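# Fold the flat box upright, right gripper holding front wall

## Task

Fold the flattened cardboard box in two steps: swing its floor up away from the back wall, then bend the front wall over away from the floor. At the end the box must stand on its back wall (the narrow panel joining floor and lid), with the floor vertical and the front wall (the narrow panel on the far side of the floor) lying across the top. No part of the box may stick out past the table edge. The right gripper must be gripping the box by its front wall; a grip by the left gripper does not count.

## Robot and tools

Robot: two arms, left_arm and right_arm, each with six revolute joints and a parallel gripper. Joint order in every row and every per-arm list is waist, shoulder, elbow, wrist pitch, wrist yaw, wrist roll. Stated ranges in radians: waist -2.618 to 3.054, shoulder 0.000 to 3.142, elbow 0.000 to 3.142, wrist pitch -1.571 to 1.571, wrist yaw -1.571 to 1.571, wrist roll -2.094 to 2.094. The true end stops may sit up to 0.059 rad either side of these.

Frames: the scene frame has its origin at table height, midway between the nominal bases, a little behind the near table edge; +x points out over the table, +z up, and left_arm sits on the +y side (this has nothing to do with image left/right). The left base is near (+0.003, +0.298, +0.012) m and the right base near (-0.005, -0.342, +0.011) m, both almost level. Gripper positions and orientations in results are in each arm's own base frame and can be off by a few centimetres. A gripper's fingers point along its +z axis and close along its y axis; the reported position is between the pads, about 1 cm short of the tips.

The row: every commanded row is one flat list of 14 numbers covering both arms, even if only one moves: left_arm's six joint angles then its opening, then right_arm's six joint angles then its opening. Joint values are absolute target angles in radians (a pose, not an offset). The opening runs from -1 (closed) to +1 (fully open); it is the gripper motor's target, not a width.

execute_actions: argument actions is a list of actions; each action is a list of up to 15 rows, one row per 1/30 s control step. A short action repeats its last row to fill 15 steps. Optional cameras lists camera names (cam_high, cam_low, cam_left_wrist, cam_right_wrist, or ["all"]); with an empty actions list, images come by default. A target beyond a joint's range by more than 0.059 rad and farther out than its current angle gets the call rejected. Each step, a joint's target is kept within 0.339 rad (waist, shoulder, elbow) or 2.2 rad (wrist joints) of its measured angle, and targets implying a gripper jump of over 200 mm are scaled back, so big changes need several actions.

move: target is one 14-number row or a list of up to 15 such rows (waypoints, absolute angles). All joints are interpolated together, so gripper paths are curved, not straight, and nothing avoids collisions. speed (rad/s, 0.01 to 12.57, default 0.5) caps the fastest joint; one value or one per waypoint. blend (rad) rounds corners at intermediate waypoints; 0 stops at each. opening_speed (0.2 or more, units of the -1..1 scale per second) ramps the openings. grip_force (about 10 to 50 N per pad, one value or one per arm) stays set until changed; lower force closes slowly. blocking=false returns after about 0.5 s while motion continues; a later move takes over. The result adds a move: line such as done, off_target, moving, held or fault, and possibly limits=held.

wait: seconds from 0 to 10; arms keep their last command and a running move continues. stop: brakes the running move. zoom_image: camera name and region [x0, y0, x1, y1] in pixels of that camera's latest image, at most 504 by 504. show_instructions: shows reference pages, including a box data card. finished_scene: scene number; call it only once the box is folded and held correctly.

Results: Joint positions per arm (rad, then finger gap in metres, 0.093 fully open), Joint velocities, Joint targets (what the drives now aim for), Tool commands, grip_measured (-1 closed to +1 open, read off the motor, possibly up to 0.02 high), joint torques (include arm weight; joints 1 to 3 wrap at ±28 N m), motor temperatures, and end-effector pose. "joint sent to its limit" means the command was clipped at a real end stop. "joint command not followed" means the clearance check altered targets. MOTOR HOT appears near 75 °C; at 90 °C an over-temperature fault folds that arm away for good.

Gripping: pads meet at about -0.94; each millimetre of object width adds about 0.0208. For a firm grip on a rigid flat part send roughly 0.24 below the width reading; keep resending that number to keep holding and send well above it to release. Cardboard is thin and soft, so grip force may be low and crushing is possible. Re-send Joint targets to hold a joint still; re-send the current opening to leave a gripper unchanged, since 0 is a real command.

Avoid: dropping the box or letting it slide off the table, fast impacts, hard presses into the table or the fixtures (bar, plate and low rail near the bases, up to about 3 cm high), any contact or squeeze between the two arms or grippers, strain on the wrist camera cables, long stretched-out holds that overheat motors, and fault stops.

Each tool is called after "Call:" as name(argument=value, ...), one argument or row to a line, values as JSON.

Reference images:

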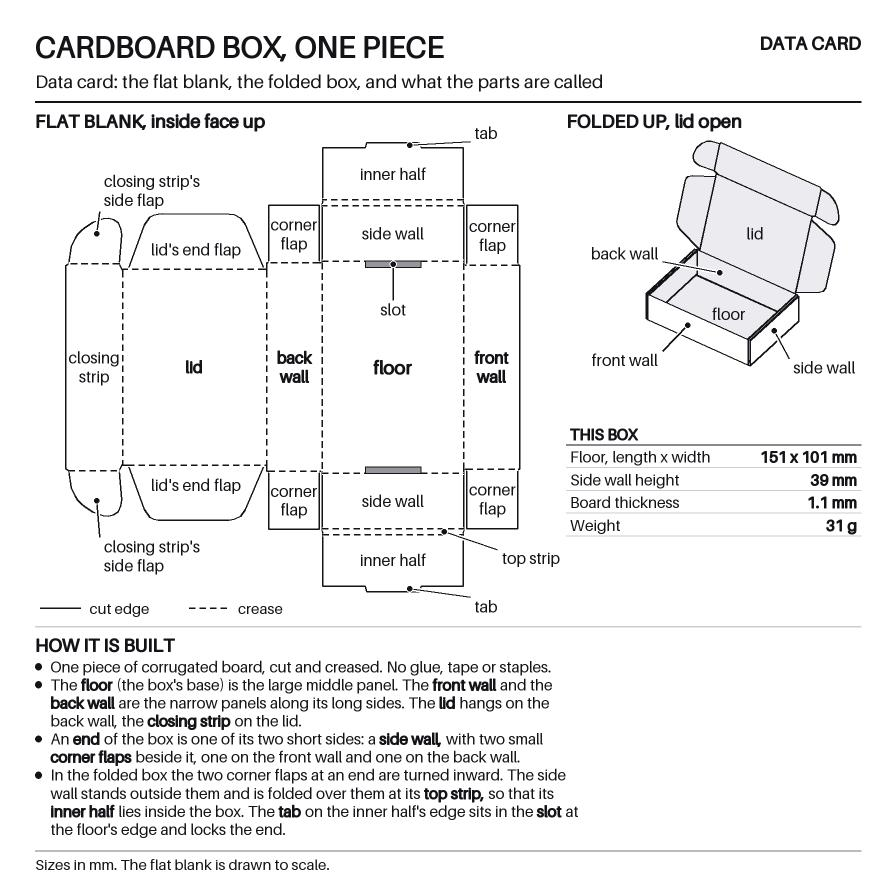

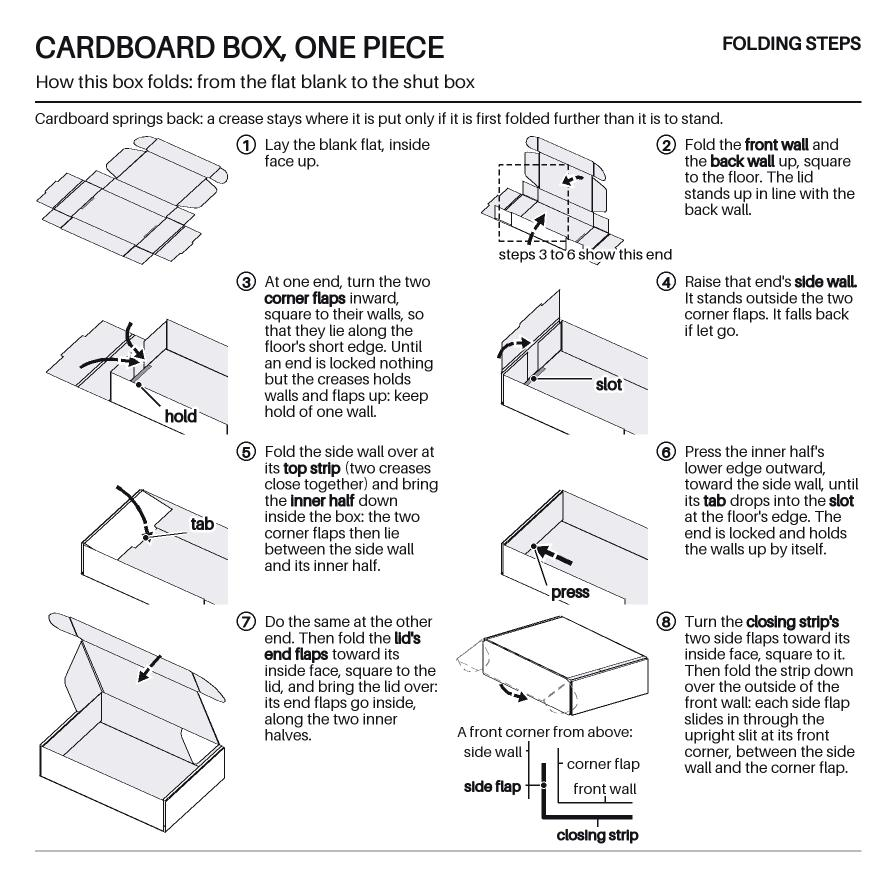

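## Session

Call:
execute_actions(
  actions=[],
)

Scene clock: 0.00 s.
left_arm: end_effector_position=(+0.3780, +0.0030, +0.3952) grip_measured=+1.000 end_effector_quat_wxyz=(+0.700, -0.005, +0.714, +0.002) | right_arm: end_effector_position=(+0.3778, -0.0032, +0.3955) grip_measured=+1.000 end_effector_quat_wxyz=(+0.701, +0.002, +0.713, -0.006)
Joint positions: left_arm=[0.006 1.055 1.041 -0.005 -0.004 -0.004 0.093] | right_arm=[-0.006 1.055 1.041 -0.004 0.004 -0.005 0.093]
Joint velocities: within noise
Joint torques (N m): no reading
Motor temperatures (°C): left_arm=[22 25 26 24 23 23 21] | right_arm=[21 28 25 24 22 23 22]
Heat: left arm: 26 °C; right arm: 28 °C.
Joint targets: left_arm=[0.005 1.056 1.048 -0.012 -0.003 -0.004] | right_arm=[-0.005 1.049 1.050 -0.007 0.003 -0.005]
Tool commands: left_gripper/opening=+1.0 right_gripper/opening=+1.0

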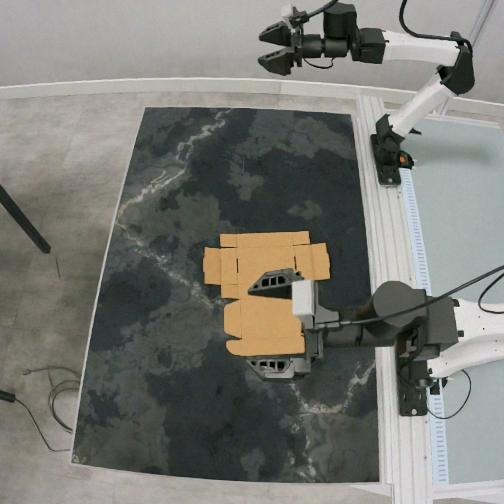

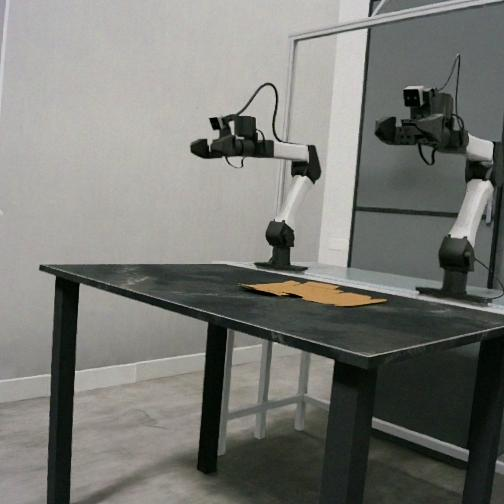

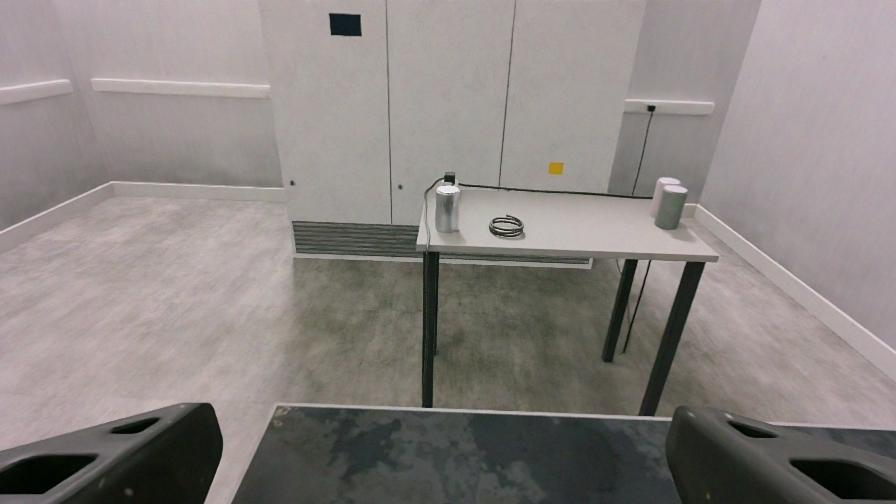

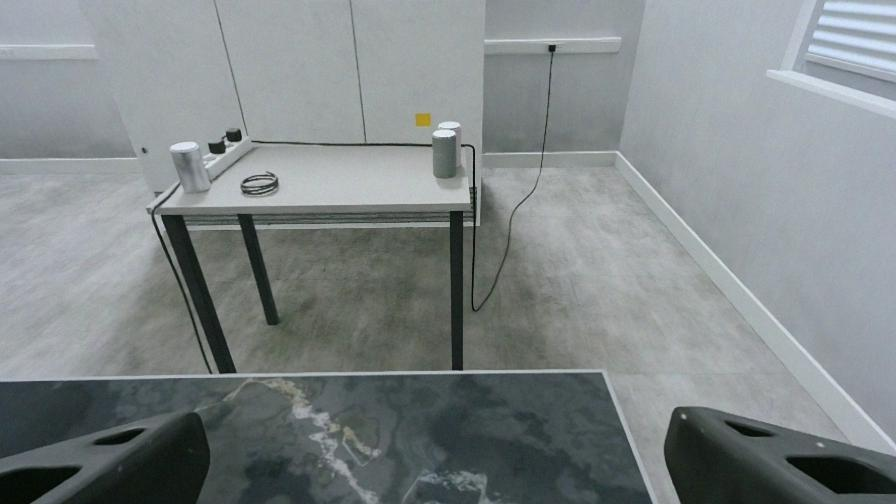

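Call:
zoom_image(
  camera="cam_high",
  region=[180, 210, 360, 390],
)

Call:
zoom_image(
  camera="cam_low",
  region=[220, 240, 400, 340],
)

Scaled by 2.800 from the camera's 504x504 image, which has a finer 720x720 frame.

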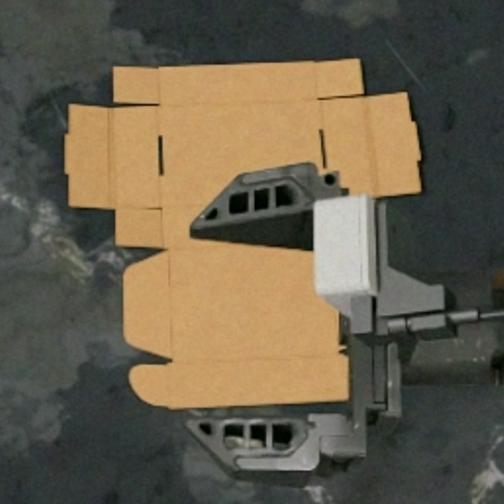

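Scaled by 2.800 from the camera's 504x504 image, which has a finer 720x720 frame.

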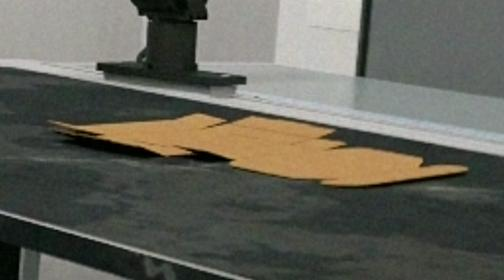

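Call:
move(
  target=[0.9, 1.0, 1.0, 0.0, 0.0, 0.0, 1, 0.35, 1.0, 1.0, -0.9, 0.0, 0.0, -1],
  speed=1.0,
  cameras=["all"],
)

Scene clock: 25.37 s.
left_arm: end_effector_position=(+0.2285, +0.2861, +0.4009) grip_measured=+1.000 end_effector_quat_wxyz=(+0.639, -0.307, +0.635, +0.307) | right_arm: end_effector_position=(+0.2677, +0.0954, +0.2129) grip_measured=-0.977 end_effector_quat_wxyz=(+0.342, -0.160, +0.924, +0.058)
Joint positions: left_arm=[0.896 1.009 1.02 -0.005 -0.002 -0.004 0.093] | right_arm=[0.345 1.018 1.014 -0.859 0.004 0.001 0]
Joint torques (N m): left_arm=[0.25 -3.86 5.59 2.22 0.01 0.11] | right_arm=[0.99 -5.34 5.93 1.23 0.02 0.04]
Motor temperatures (°C): left_arm=[22 25 29 29 23 22 21] | right_arm=[21 29 29 31 22 23 22]
Heat: left arm: 29 °C; right arm: 31 °C.
Joint targets: left_arm=[0.901 0.999 0.999 0.000 -0.001 0.000] | right_arm=[0.351 1.000 0.999 -0.899 0.000 0.006]
move: off_target (right_arm); right_arm: the wrist pitch is farthest, 0.041 rad from its target

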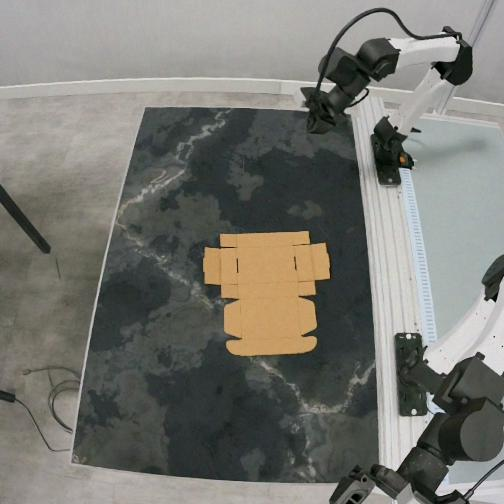

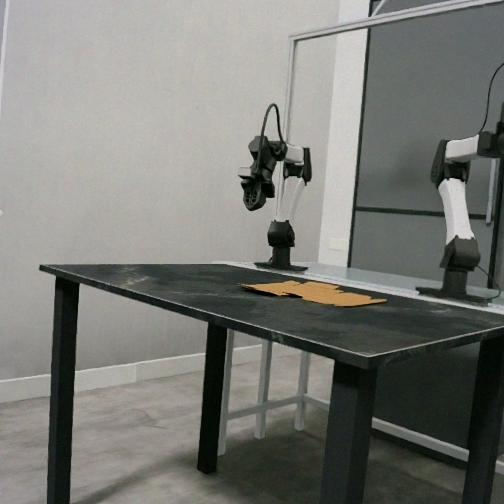

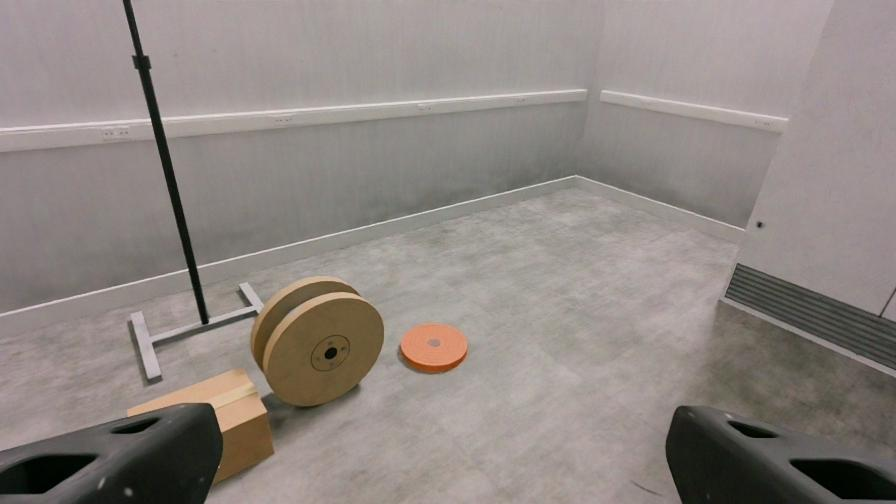

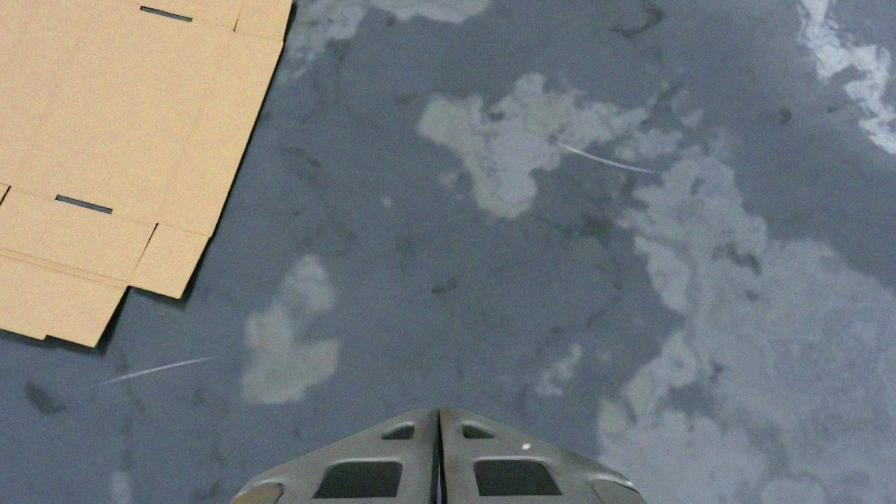

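Call:
zoom_image(
  camera="cam_right_wrist",
  region=[0, 0, 320, 360],
)

Call:
zoom_image(
  camera="cam_high",
  region=[190, 220, 340, 370],
)

Call:
zoom_image(
  camera="cam_low",
  region=[230, 260, 400, 320],
)

Scaled by 1.400 from the camera's 896x504 image, which has a finer 1280x720 frame.

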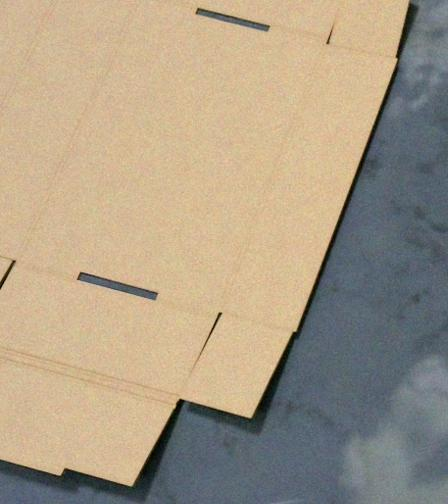

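Scaled by 3.360 from the camera's 504x504 image, which has a finer 720x720 frame.

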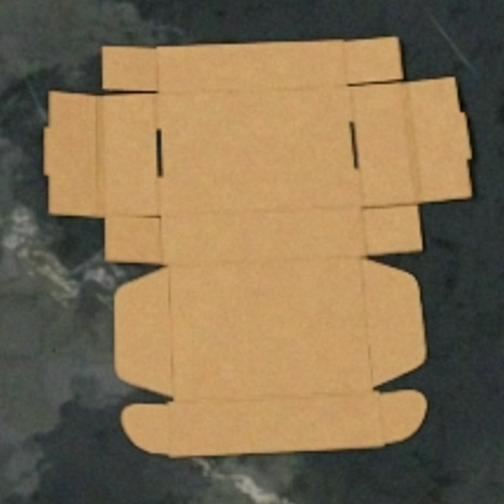

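Scaled by 2.965 from the camera's 504x504 image, which has a finer 720x720 frame.

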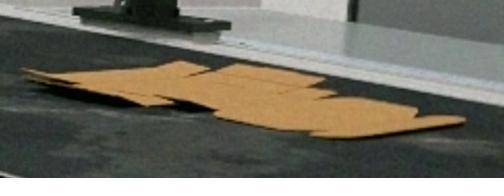

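Call:
zoom_image(
  camera="cam_low",
  region=[230, 270, 330, 315],
)

Call:
zoom_image(
  camera="cam_right_wrist",
  region=[100, 180, 240, 350],
)

Scaled by 5.040 from the camera's 504x504 image, which has a finer 720x720 frame.

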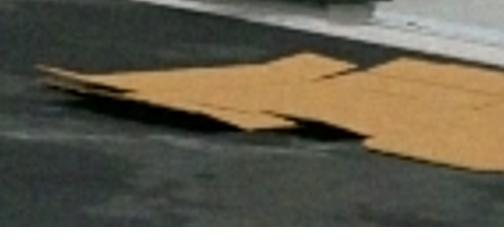

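Scaled by 2.965 from the camera's 896x504 image, which has a finer 1280x720 frame.

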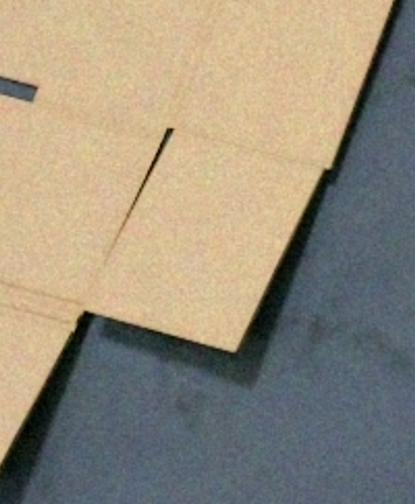

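Call:
zoom_image(
  camera="cam_right_wrist",
  region=[220, 384, 660, 504],
)

Call:
zoom_image(
  camera="cam_low",
  region=[230, 90, 330, 270],
)

Scaled by 1.145 from the camera's 896x504 image, which has a finer 1280x720 frame.

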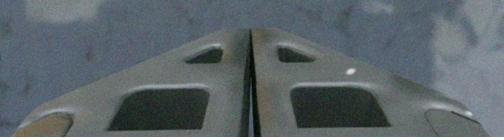

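Scaled by 2.800 from the camera's 504x504 image, which has a finer 720x720 frame.

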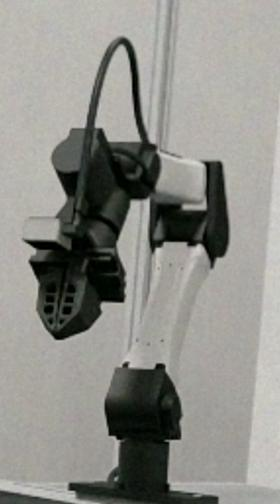

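Call:
move(
  target=[0.9, 1.0, 1.0, 0.0, 0.0, 0.0, 1, 0.670, 1.958, 1.855, -1.467, 0.0, 0.0, -1],
  speed=1.0,
  cameras=["cam_high", "cam_low", "cam_right_wrist"],
)

Scene clock: 81.60 s.
left_arm: end_effector_position=(+0.2285, +0.2861, +0.4009) grip_measured=+1.000 end_effector_quat_wxyz=(+0.639, -0.307, +0.635, +0.307) | right_arm: end_effector_position=(+0.2927, +0.2267, +0.1507) grip_measured=-0.977 end_effector_quat_wxyz=(+0.011, -0.323, +0.946, +0.002)
Joint positions: left_arm=[0.896 1.009 1.02 -0.005 -0.002 -0.004 0.093] | right_arm=[0.661 1.938 1.83 -1.44 0.004 0.003 0]
Joint torques (N m): left_arm=[0.23 -3.86 5.76 2.2 0.02 0.1] | right_arm=[1.48 -10.8 8.09 0 0.04 -0.04]
Motor temperatures (°C): left_arm=[22 26 30 34 23 22 21] | right_arm=[21 30 30 28 22 23 22]
Heat: left arm: 34 °C; right arm: 30 °C.
Joint targets: left_arm=[0.900 1.000 1.000 0.000 0.000 0.000] | right_arm=[0.669 1.958 1.856 -1.468 0.000 0.002]
move: done
Images, in order (width x height): cam_high 504x504, cam_low 504x504, cam_right_wrist 896x504.

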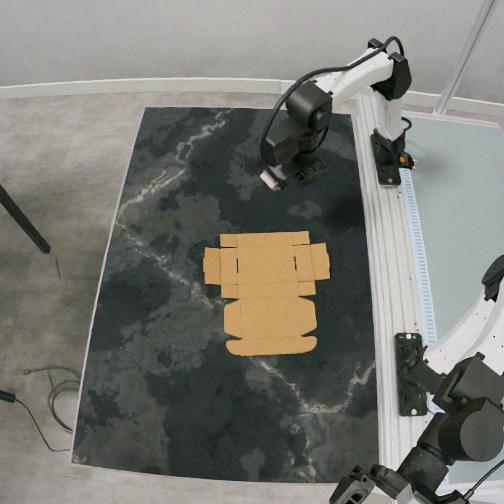

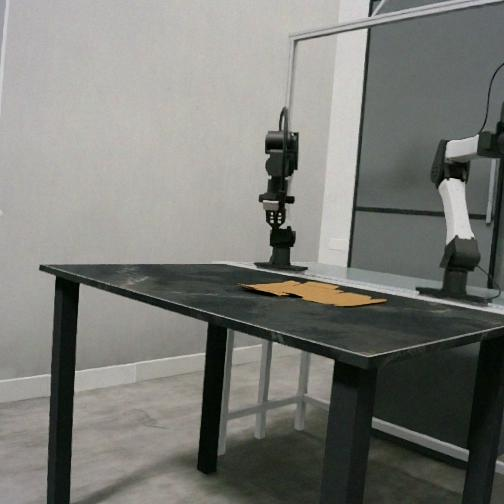

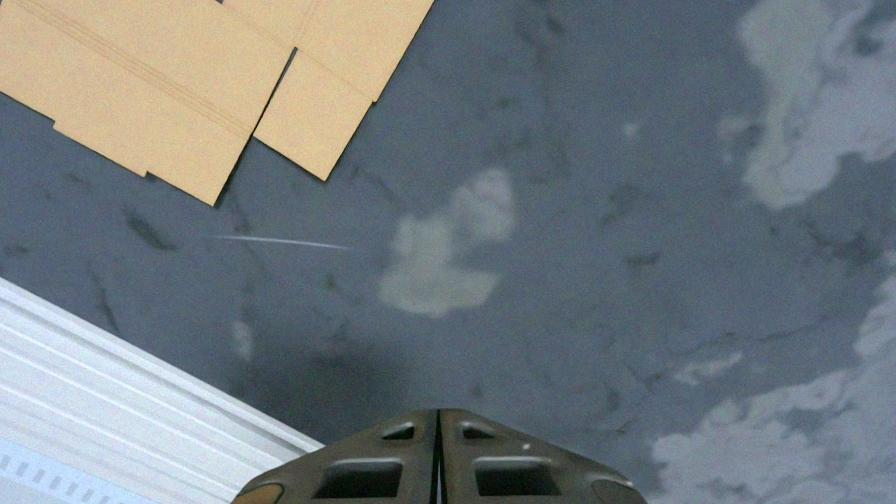

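Call:
move(
  target=[0.9, 1.0, 1.0, 0.0, 0.0, 0.0, 1, 0.426, 1.794, 0.969, -0.347, 0.668, 0.567, 1],
  speed=1.0,
  cameras=["cam_high", "cam_low", "cam_right_wrist"],
)

Scene clock: 92.93 s.
left_arm: end_effector_position=(+0.2285, +0.2861, +0.4009) grip_measured=+1.000 end_effector_quat_wxyz=(+0.639, -0.307, +0.635, +0.307) | right_arm: end_effector_position=(+0.3776, +0.0605, +0.0349) grip_measured=+1.000 end_effector_quat_wxyz=(+0.298, +0.113, +0.929, -0.190)
Joint positions: left_arm=[0.896 1.009 1.02 -0.005 -0.002 -0.004 0.093] | right_arm=[0.423 1.811 0.983 -0.369 0.635 0.541 0.093]
Joint torques (N m): left_arm=[0.25 -3.67 5.75 2.21 0.02 0.12] | right_arm=[0.77 -12.66 4.75 1.23 0.73 0.15]
Heat: left arm: 34 °C; right arm: 33 °C.
Joint targets: left_arm=[0.900 1.000 1.000 0.000 0.000 0.000] | right_arm=[0.425 1.794 0.970 -0.346 0.659 0.560]
move: done
Images, in order (width x height): cam_high 504x504, cam_low 504x504, cam_right_wrist 896x504.

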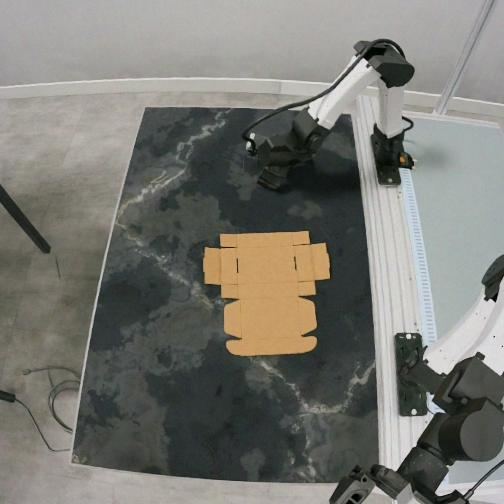

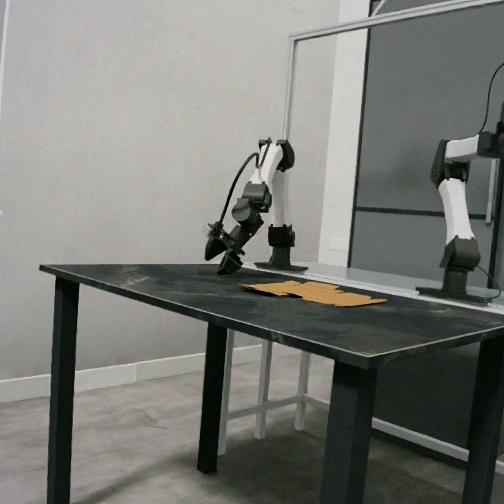

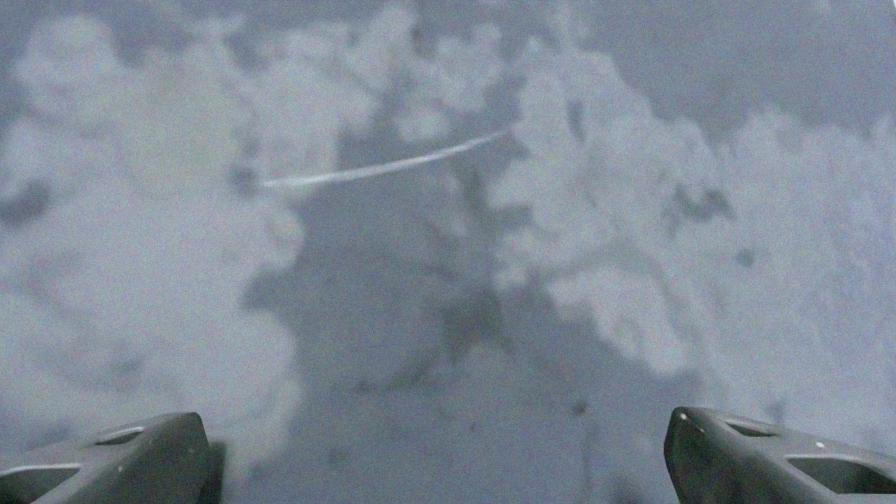

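Call:
move(
  target=[0.9, 1.0, 1.0, 0.0, 0.0, 0.0, 1, 0.493, 1.7645, 0.9566, -0.3178, -0.6406, 0.645, 1],
  speed=1.0,
  cameras=["cam_high", "cam_low", "cam_right_wrist"],
)

Scene clock: 99.53 s.
left_arm: end_effector_position=(+0.2285, +0.2861, +0.4009) grip_measured=+1.000 end_effector_quat_wxyz=(+0.639, -0.307, +0.635, +0.307) | right_arm: end_effector_position=(+0.2892, +0.2628, +0.0490) grip_measured=+1.000 end_effector_quat_wxyz=(+0.025, +0.005, +0.932, +0.362)
Joint positions: left_arm=[0.896 1.009 1.02 -0.005 -0.002 -0.004 0.093] | right_arm=[0.489 1.765 0.969 -0.319 -0.608 0.645 0.093]
Joint torques (N m): left_arm=[0.23 -3.81 5.75 2.2 -0.01 0.12] | right_arm=[0.94 -10.78 4.93 1.16 -0.47 0.05]
Motor temperatures (°C): left_arm=[22 26 30 35 23 22 21] | right_arm=[21 35 31 27 22 23 22]
Heat: left arm: 35 °C; right arm: 35 °C.
Joint targets: left_arm=[0.900 1.000 1.000 0.000 0.000 0.000] | right_arm=[0.493 1.765 0.955 -0.319 -0.631 0.655]
move: done
Images, in order (width x height): cam_high 504x504, cam_low 504x504, cam_right_wrist 896x504.

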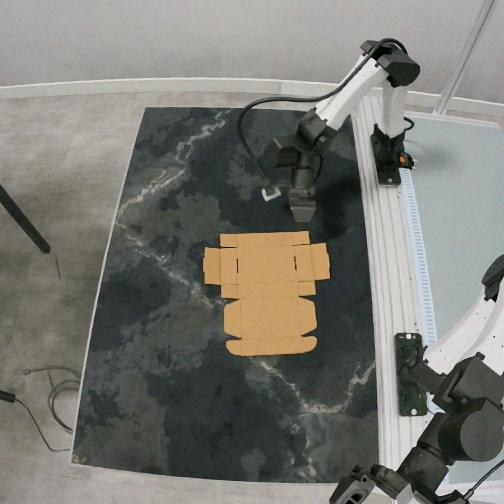

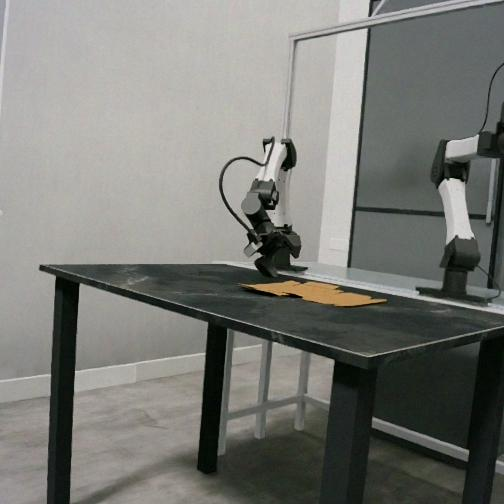

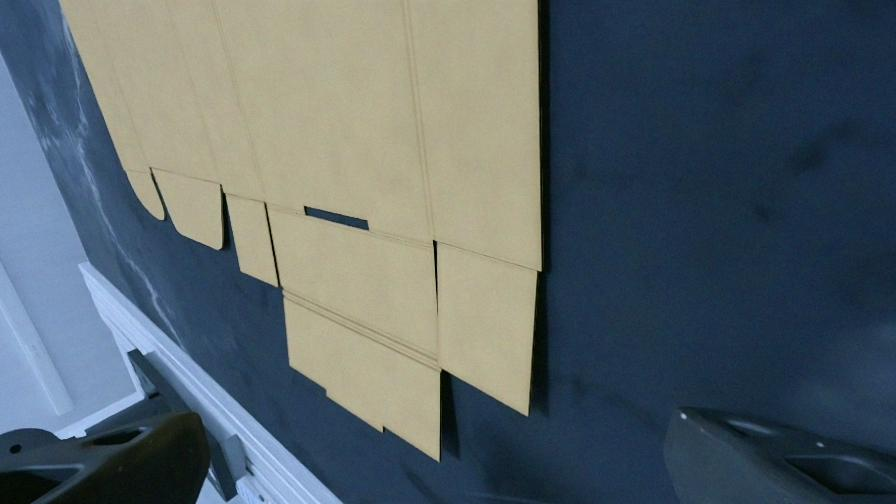

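Call:
move(
  target=[0.9, 1.0, 1.0, 0.0, 0.0, 0.0, 1, 0.5745, 1.7766, 0.9692, -0.3594, -0.5114, 0.6845, -0.32],
  speed=0.8,
  cameras=["cam_low", "cam_right_wrist"],
)

Scene clock: 119.10 s.
left_arm: end_effector_position=(+0.2285, +0.2861, +0.4009) grip_measured=+1.000 end_effector_quat_wxyz=(+0.639, -0.307, +0.635, +0.307) | right_arm: end_effector_position=(+0.2746, +0.2766, +0.0422) grip_measured=-0.318 end_effector_quat_wxyz=(+0.025, -0.009, +0.942, +0.334)
Joint positions: left_arm=[0.896 1.009 1.02 -0.005 -0.002 -0.004 0.093] | right_arm=[0.567 1.765 0.969 -0.326 -0.534 0.673 0.03]
Joint torques (N m): left_arm=[0.32 -3.67 5.75 2.22 0 0.11] | right_arm=[1.4 -9.55 6.04 0.81 0.02 0.05]
Heat: left arm: 35 °C; right arm: 38 °C.
Joint targets: left_arm=[0.900 1.000 1.000 0.000 0.000 0.000] | right_arm=[0.576 1.777 0.969 -0.359 -0.512 0.683]
move: done
Images, in order (width x height): cam_low 504x504, cam_right_wrist 896x504.

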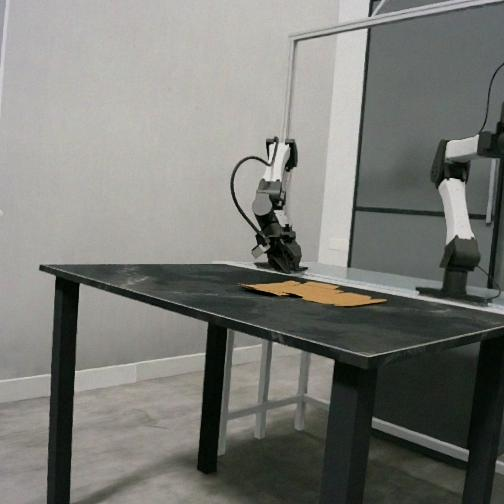

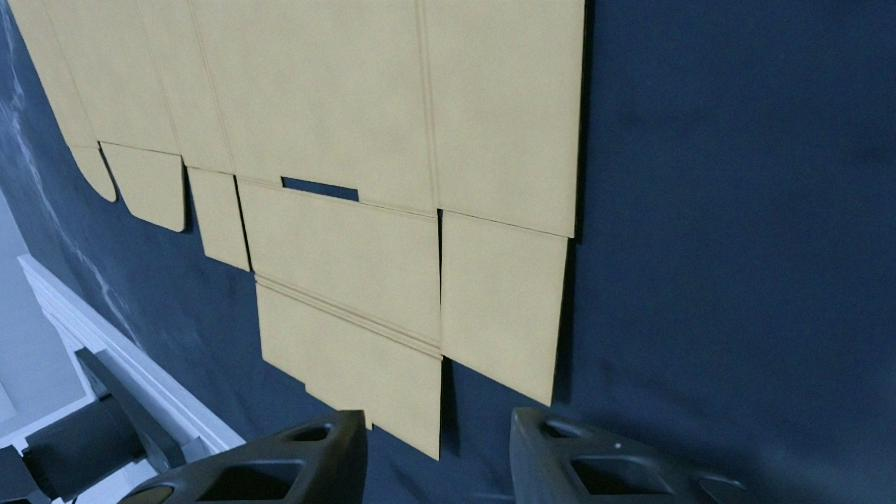

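Call:
zoom_image(
  camera="cam_right_wrist",
  region=[400, 180, 640, 440],
)

Scaled by 1.938 from the camera's 896x504 image, which has a finer 1280x720 frame.

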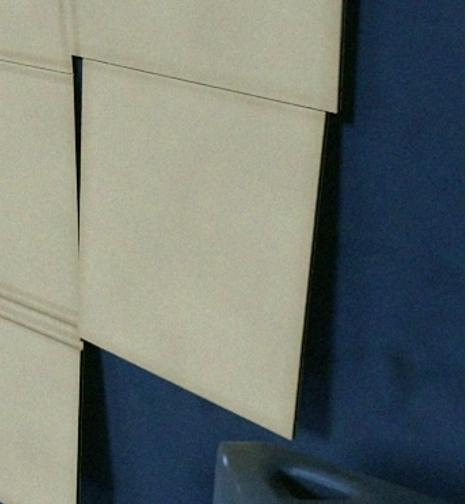

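Call:
move(
  target=[0.9, 1.0, 1.0, 0.0, 0.0, 0.0, 1, 0.578, 1.838, 1.0224, -0.42, -0.46, 0.67, -0.32],
  speed=0.5,
  cameras=["cam_low", "cam_right_wrist"],
)

Scene clock: 126.77 s.
left_arm: end_effector_position=(+0.2285, +0.2861, +0.4009) grip_measured=+1.000 end_effector_quat_wxyz=(+0.639, -0.307, +0.635, +0.307) | right_arm: end_effector_position=(+0.2739, +0.2670, +0.0236) grip_measured=-0.318 end_effector_quat_wxyz=(+0.007, +0.007, +0.956, +0.293)
Joint positions: left_arm=[0.896 1.009 1.02 -0.005 -0.002 -0.004 0.093] | right_arm=[0.567 1.814 0.997 -0.389 -0.482 0.673 0.03]
Joint torques (N m): left_arm=[0.17 -3.78 5.79 2.23 0.02 0.11] | right_arm=[1.55 -8.55 7.84 0.67 0.05 -0.06]
Heat: left arm: 36 °C; right arm: 38 °C.
Joint targets: left_arm=[0.900 1.000 1.000 0.000 0.000 0.000] | right_arm=[0.578 1.839 1.022 -0.421 -0.460 0.670]
move: done
Images, in order (width x height): cam_low 504x504, cam_right_wrist 896x504.

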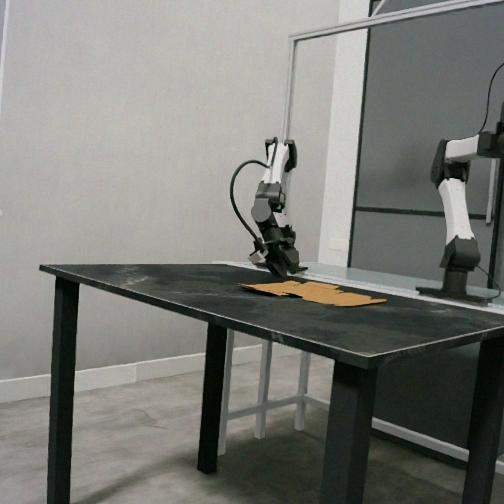

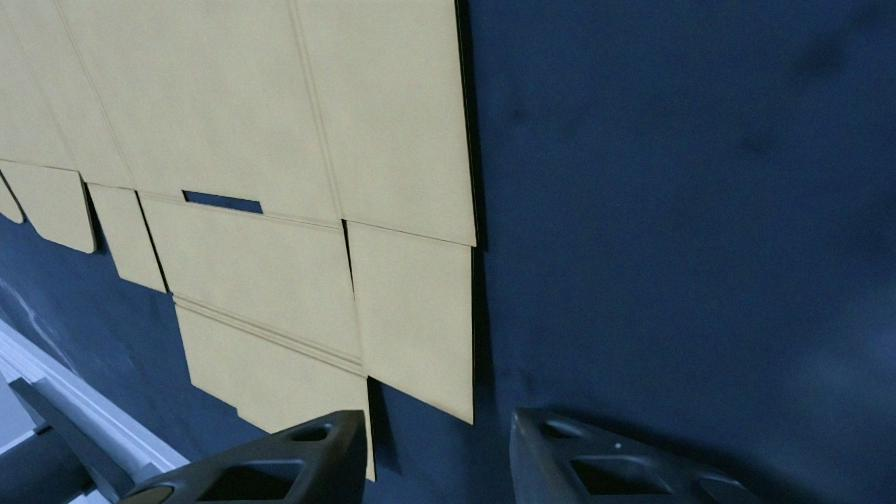

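Call:
move(
  target=[0.9, 1.0, 1.0, 0.0, 0.0, 0.0, 1, 0.554, 1.866, 1.029, -0.36, -0.46, 0.67, -0.32],
  speed=0.3,
  cameras=["cam_low", "cam_right_wrist"],
)

Scene clock: 131.67 s.
left_arm: end_effector_position=(+0.2285, +0.2861, +0.4009) grip_measured=+1.000 end_effector_quat_wxyz=(+0.639, -0.307, +0.635, +0.307) | right_arm: end_effector_position=(+0.2794, +0.2648, +0.0172) grip_measured=-0.318 end_effector_quat_wxyz=(+0.006, +0.014, +0.957, +0.291)
Joint positions: left_arm=[0.896 1.009 1.02 -0.005 -0.002 -0.004 0.093] | right_arm=[0.555 1.84 1.004 -0.379 -0.48 0.673 0.03]
Joint torques (N m): left_arm=[0.18 -3.7 5.79 2.25 0 0.13] | right_arm=[0.38 -8.65 7.72 1.22 0.01 -0.07]
Heat: left arm: 36 °C; right arm: 37 °C.
Joint targets: left_arm=[0.900 1.000 1.000 0.000 0.000 0.000] | right_arm=[0.553 1.866 1.030 -0.360 -0.460 0.670]
move: done
Images, in order (width x height): cam_low 504x504, cam_right_wrist 896x504.

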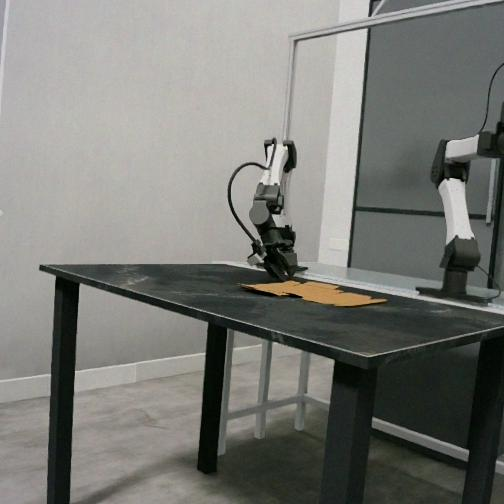

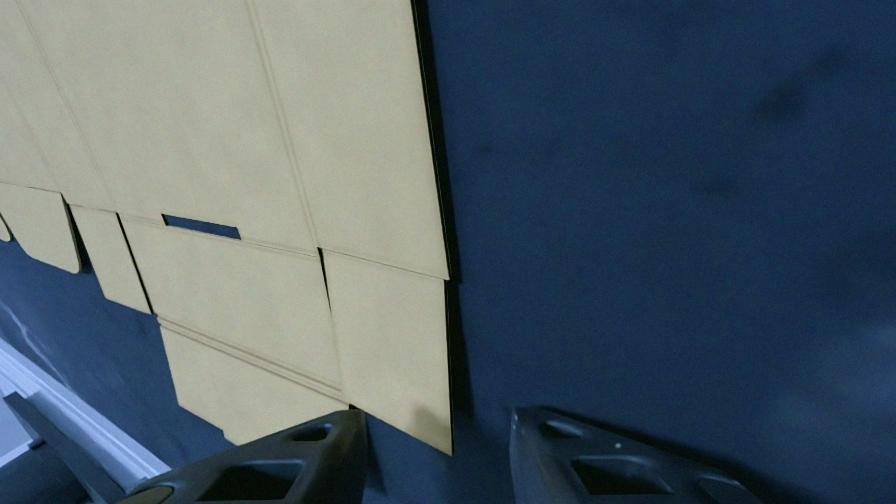

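Call:
move(
  target=[0.9, 1.0, 1.0, 0.0, 0.0, 0.0, 1, 0.554, 1.882, 1.029, -0.345, -0.46, 0.67, -0.32],
  speed=0.2,
  cameras=["cam_right_wrist"],
)

Call:
zoom_image(
  camera="cam_right_wrist",
  region=[300, 240, 660, 504],
)

Scene clock: 135.97 s.
left_arm: end_effector_position=(+0.2285, +0.2861, +0.4009) grip_measured=+1.000 end_effector_quat_wxyz=(+0.639, -0.307, +0.635, +0.307) | right_arm: end_effector_position=(+0.2802, +0.2653, +0.0131) grip_measured=-0.318 end_effector_quat_wxyz=(+0.005, +0.015, +0.957, +0.290)
Joint positions: left_arm=[0.896 1.009 1.02 -0.005 -0.002 -0.004 0.093] | right_arm=[0.555 1.854 1.004 -0.368 -0.48 0.673 0.03]
Joint torques (N m): left_arm=[0.28 -3.74 5.81 2.22 0.02 0.13] | right_arm=[0.46 -8.66 7.64 1.25 0.01 -0.06]
Heat: left arm: 36 °C; right arm: 37 °C.
Joint targets: left_arm=[0.900 1.000 1.000 0.000 0.000 0.000] | right_arm=[0.554 1.881 1.029 -0.345 -0.460 0.670]
move: done
Images, in order (width x height): cam_right_wrist 896x504.

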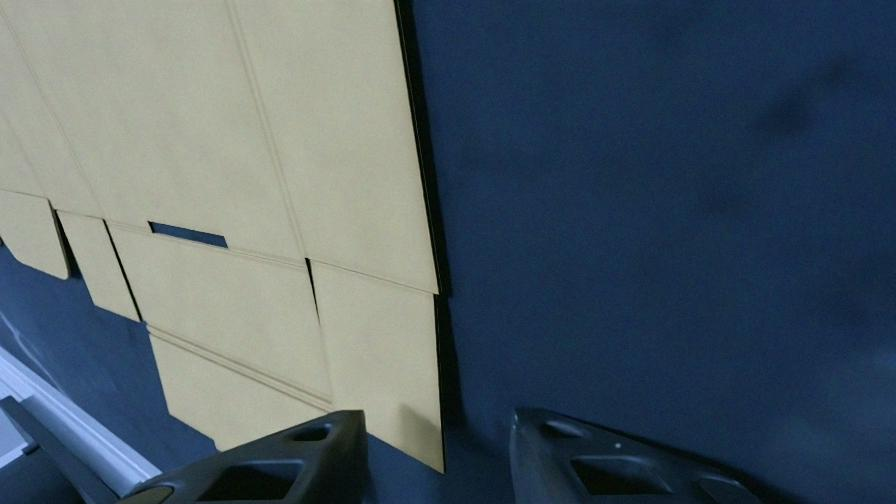

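Scaled by 1.400 from the camera's 896x504 image, which has a finer 1280x720 frame.

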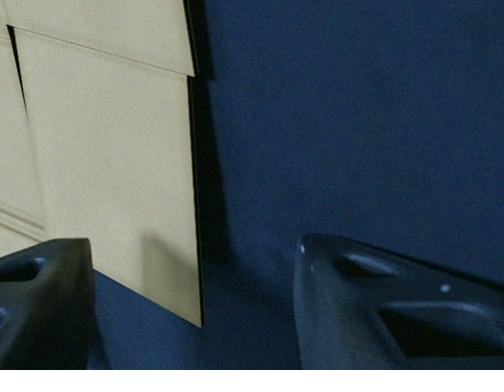

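Call:
move(
  target=[0.9, 1.0, 1.0, 0.0, 0.0, 0.0, 1, 0.554, 1.898, 1.029, -0.329, -0.46, 0.67, -0.32],
  speed=0.2,
  cameras=["cam_right_wrist"],
)

Call:
zoom_image(
  camera="cam_right_wrist",
  region=[300, 240, 660, 504],
)

Scene clock: 137.60 s.
left_arm: end_effector_position=(+0.2285, +0.2861, +0.4009) grip_measured=+1.000 end_effector_quat_wxyz=(+0.639, -0.307, +0.635, +0.307) | right_arm: end_effector_position=(+0.2805, +0.2655, +0.0130) grip_measured=-0.318 end_effector_quat_wxyz=(+0.005, +0.015, +0.957, +0.290)
Joint positions: left_arm=[0.896 1.009 1.02 -0.005 -0.002 -0.004 0.093] | right_arm=[0.555 1.855 1.006 -0.368 -0.48 0.673 0.03]
Joint torques (N m): left_arm=[0.29 -3.78 5.74 2.22 0.01 0.11] | right_arm=[0.47 -7.09 7.53 1.42 0.01 -0.07]
Heat: left arm: 36 °C; right arm: 37 °C.
Joint targets: left_arm=[0.900 1.000 1.000 0.000 0.000 0.000] | right_arm=[0.554 1.898 1.029 -0.330 -0.460 0.670]
move: off_target (right_arm); right_arm: the shoulder is farthest, 0.043 rad from its target
Images, in order (width x height): cam_right_wrist 896x504.

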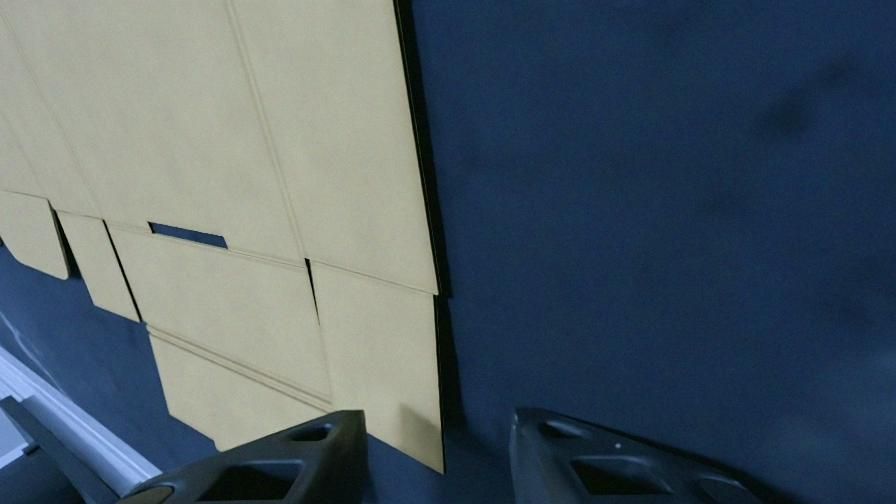

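Scaled by 1.400 from the camera's 896x504 image, which has a finer 1280x720 frame.

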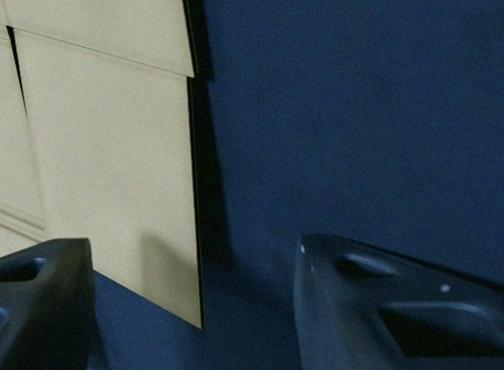

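Call:
move(
  target=[0.9, 1.0, 1.0, 0.0, 0.0, 0.0, 1, 0.600, 1.911, 1.0816, -0.442, -0.522, 0.578, -0.32],
  speed=0.15,
  cameras=["cam_right_wrist"],
)

Call:
zoom_image(
  camera="cam_right_wrist",
  region=[300, 240, 660, 504],
)

Scene clock: 153.23 s.
left_arm: end_effector_position=(+0.2285, +0.2861, +0.4009) grip_measured=+1.000 end_effector_quat_wxyz=(+0.639, -0.307, +0.635, +0.307) | right_arm: end_effector_position=(+0.2739, +0.2807, +0.0157) grip_measured=-0.318 end_effector_quat_wxyz=(-0.003, -0.040, +0.955, +0.292)
Joint positions: left_arm=[0.896 1.009 1.02 -0.005 -0.002 -0.004 0.093] | right_arm=[0.59 1.883 1.057 -0.411 -0.5 0.593 0.03]
Joint torques (N m): left_arm=[0.12 -3.78 5.75 2.21 0.01 0.12] | right_arm=[1.43 -8.87 7.71 0.61 -0.45 -0.16]
Heat: left arm: 37 °C; right arm: 36 °C.
Joint targets: left_arm=[0.900 1.000 1.000 0.000 0.000 0.000] | right_arm=[0.600 1.912 1.082 -0.442 -0.522 0.579]
move: done
Images, in order (width x height): cam_right_wrist 896x504.

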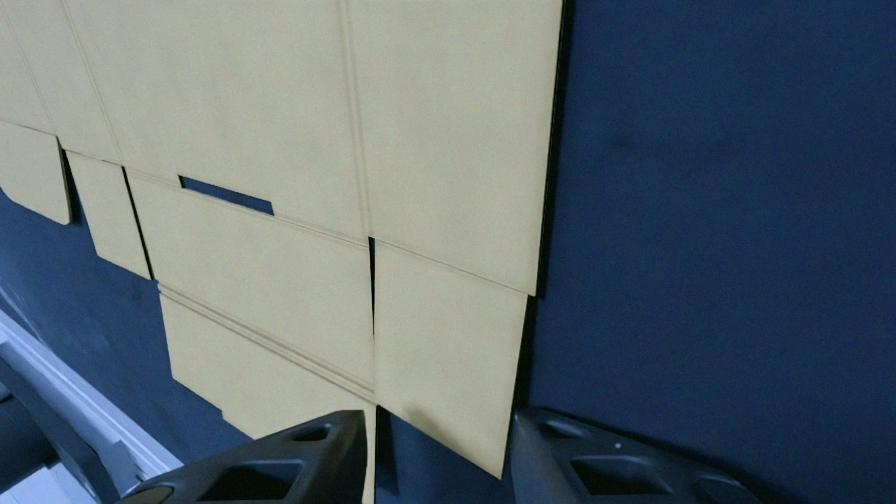

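Scaled by 1.400 from the camera's 896x504 image, which has a finer 1280x720 frame.

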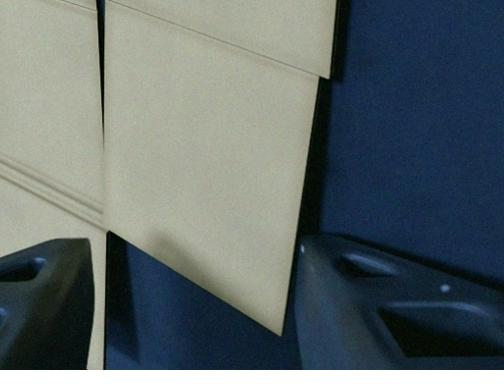

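Call:
move(
  target=[
    [0.9, 1.0, 1.0, 0.0, 0.0, 0.0, 1, 0.600, 1.921, 1.0816, -0.442, -0.522, 0.578, -0.32],
    [0.9, 1.0, 1.0, 0.0, 0.0, 0.0, 1, 0.627, 1.940, 1.107, -0.447, -0.522, 0.578, -0.32],
  ],
  speed=0.15,
  cameras=["cam_right_wrist", "cam_low"],
)

Call:
zoom_image(
  camera="cam_right_wrist",
  region=[300, 240, 660, 504],
)

Scene clock: 157.93 s.
left_arm: end_effector_position=(+0.2285, +0.2861, +0.4009) grip_measured=+1.000 end_effector_quat_wxyz=(+0.639, -0.307, +0.635, +0.307) | right_arm: end_effector_position=(+0.2694, +0.2921, +0.0120) grip_measured=-0.318 end_effector_quat_wxyz=(-0.010, -0.054, +0.955, +0.290)
Joint positions: left_arm=[0.896 1.009 1.02 -0.005 -0.002 -0.004 0.093] | right_arm=[0.621 1.912 1.083 -0.415 -0.5 0.592 0.03]
Joint torques (N m): left_arm=[0.31 -3.69 5.76 2.22 0.02 0.12] | right_arm=[1.28 -9.16 7.65 0.6 -0.44 -0.16]
Heat: left arm: 37 °C; right arm: 36 °C.
Joint targets: left_arm=[0.900 1.000 1.000 0.000 0.000 0.000] | right_arm=[0.628 1.941 1.107 -0.446 -0.521 0.578]
move: done
Images, in order (width x height): cam_low 504x504, cam_right_wrist 896x504.

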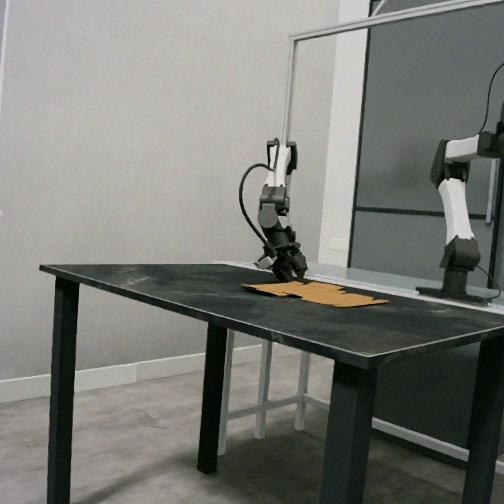

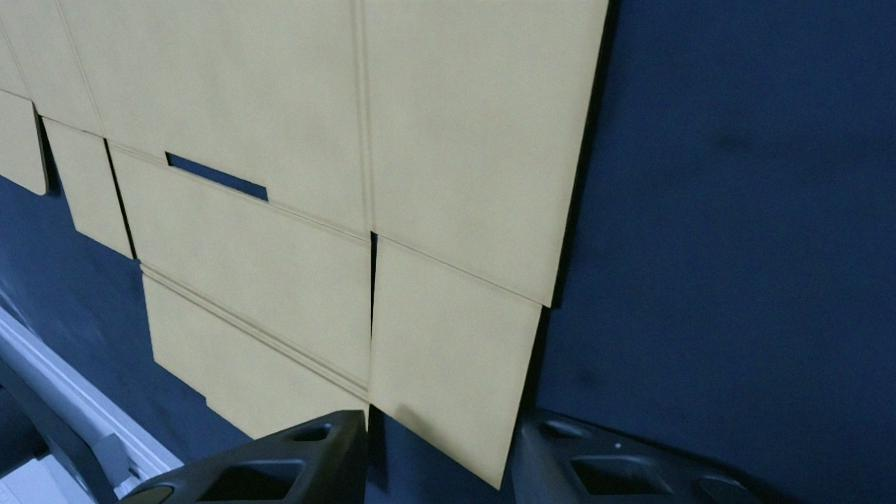

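Scaled by 1.400 from the camera's 896x504 image, which has a finer 1280x720 frame.

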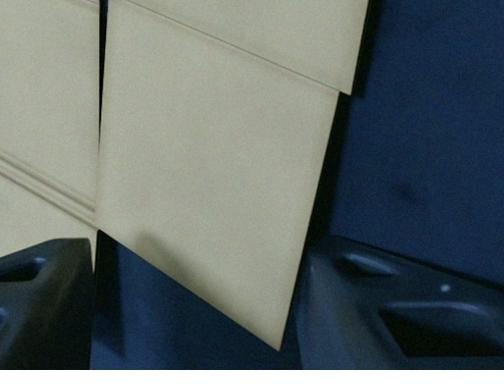

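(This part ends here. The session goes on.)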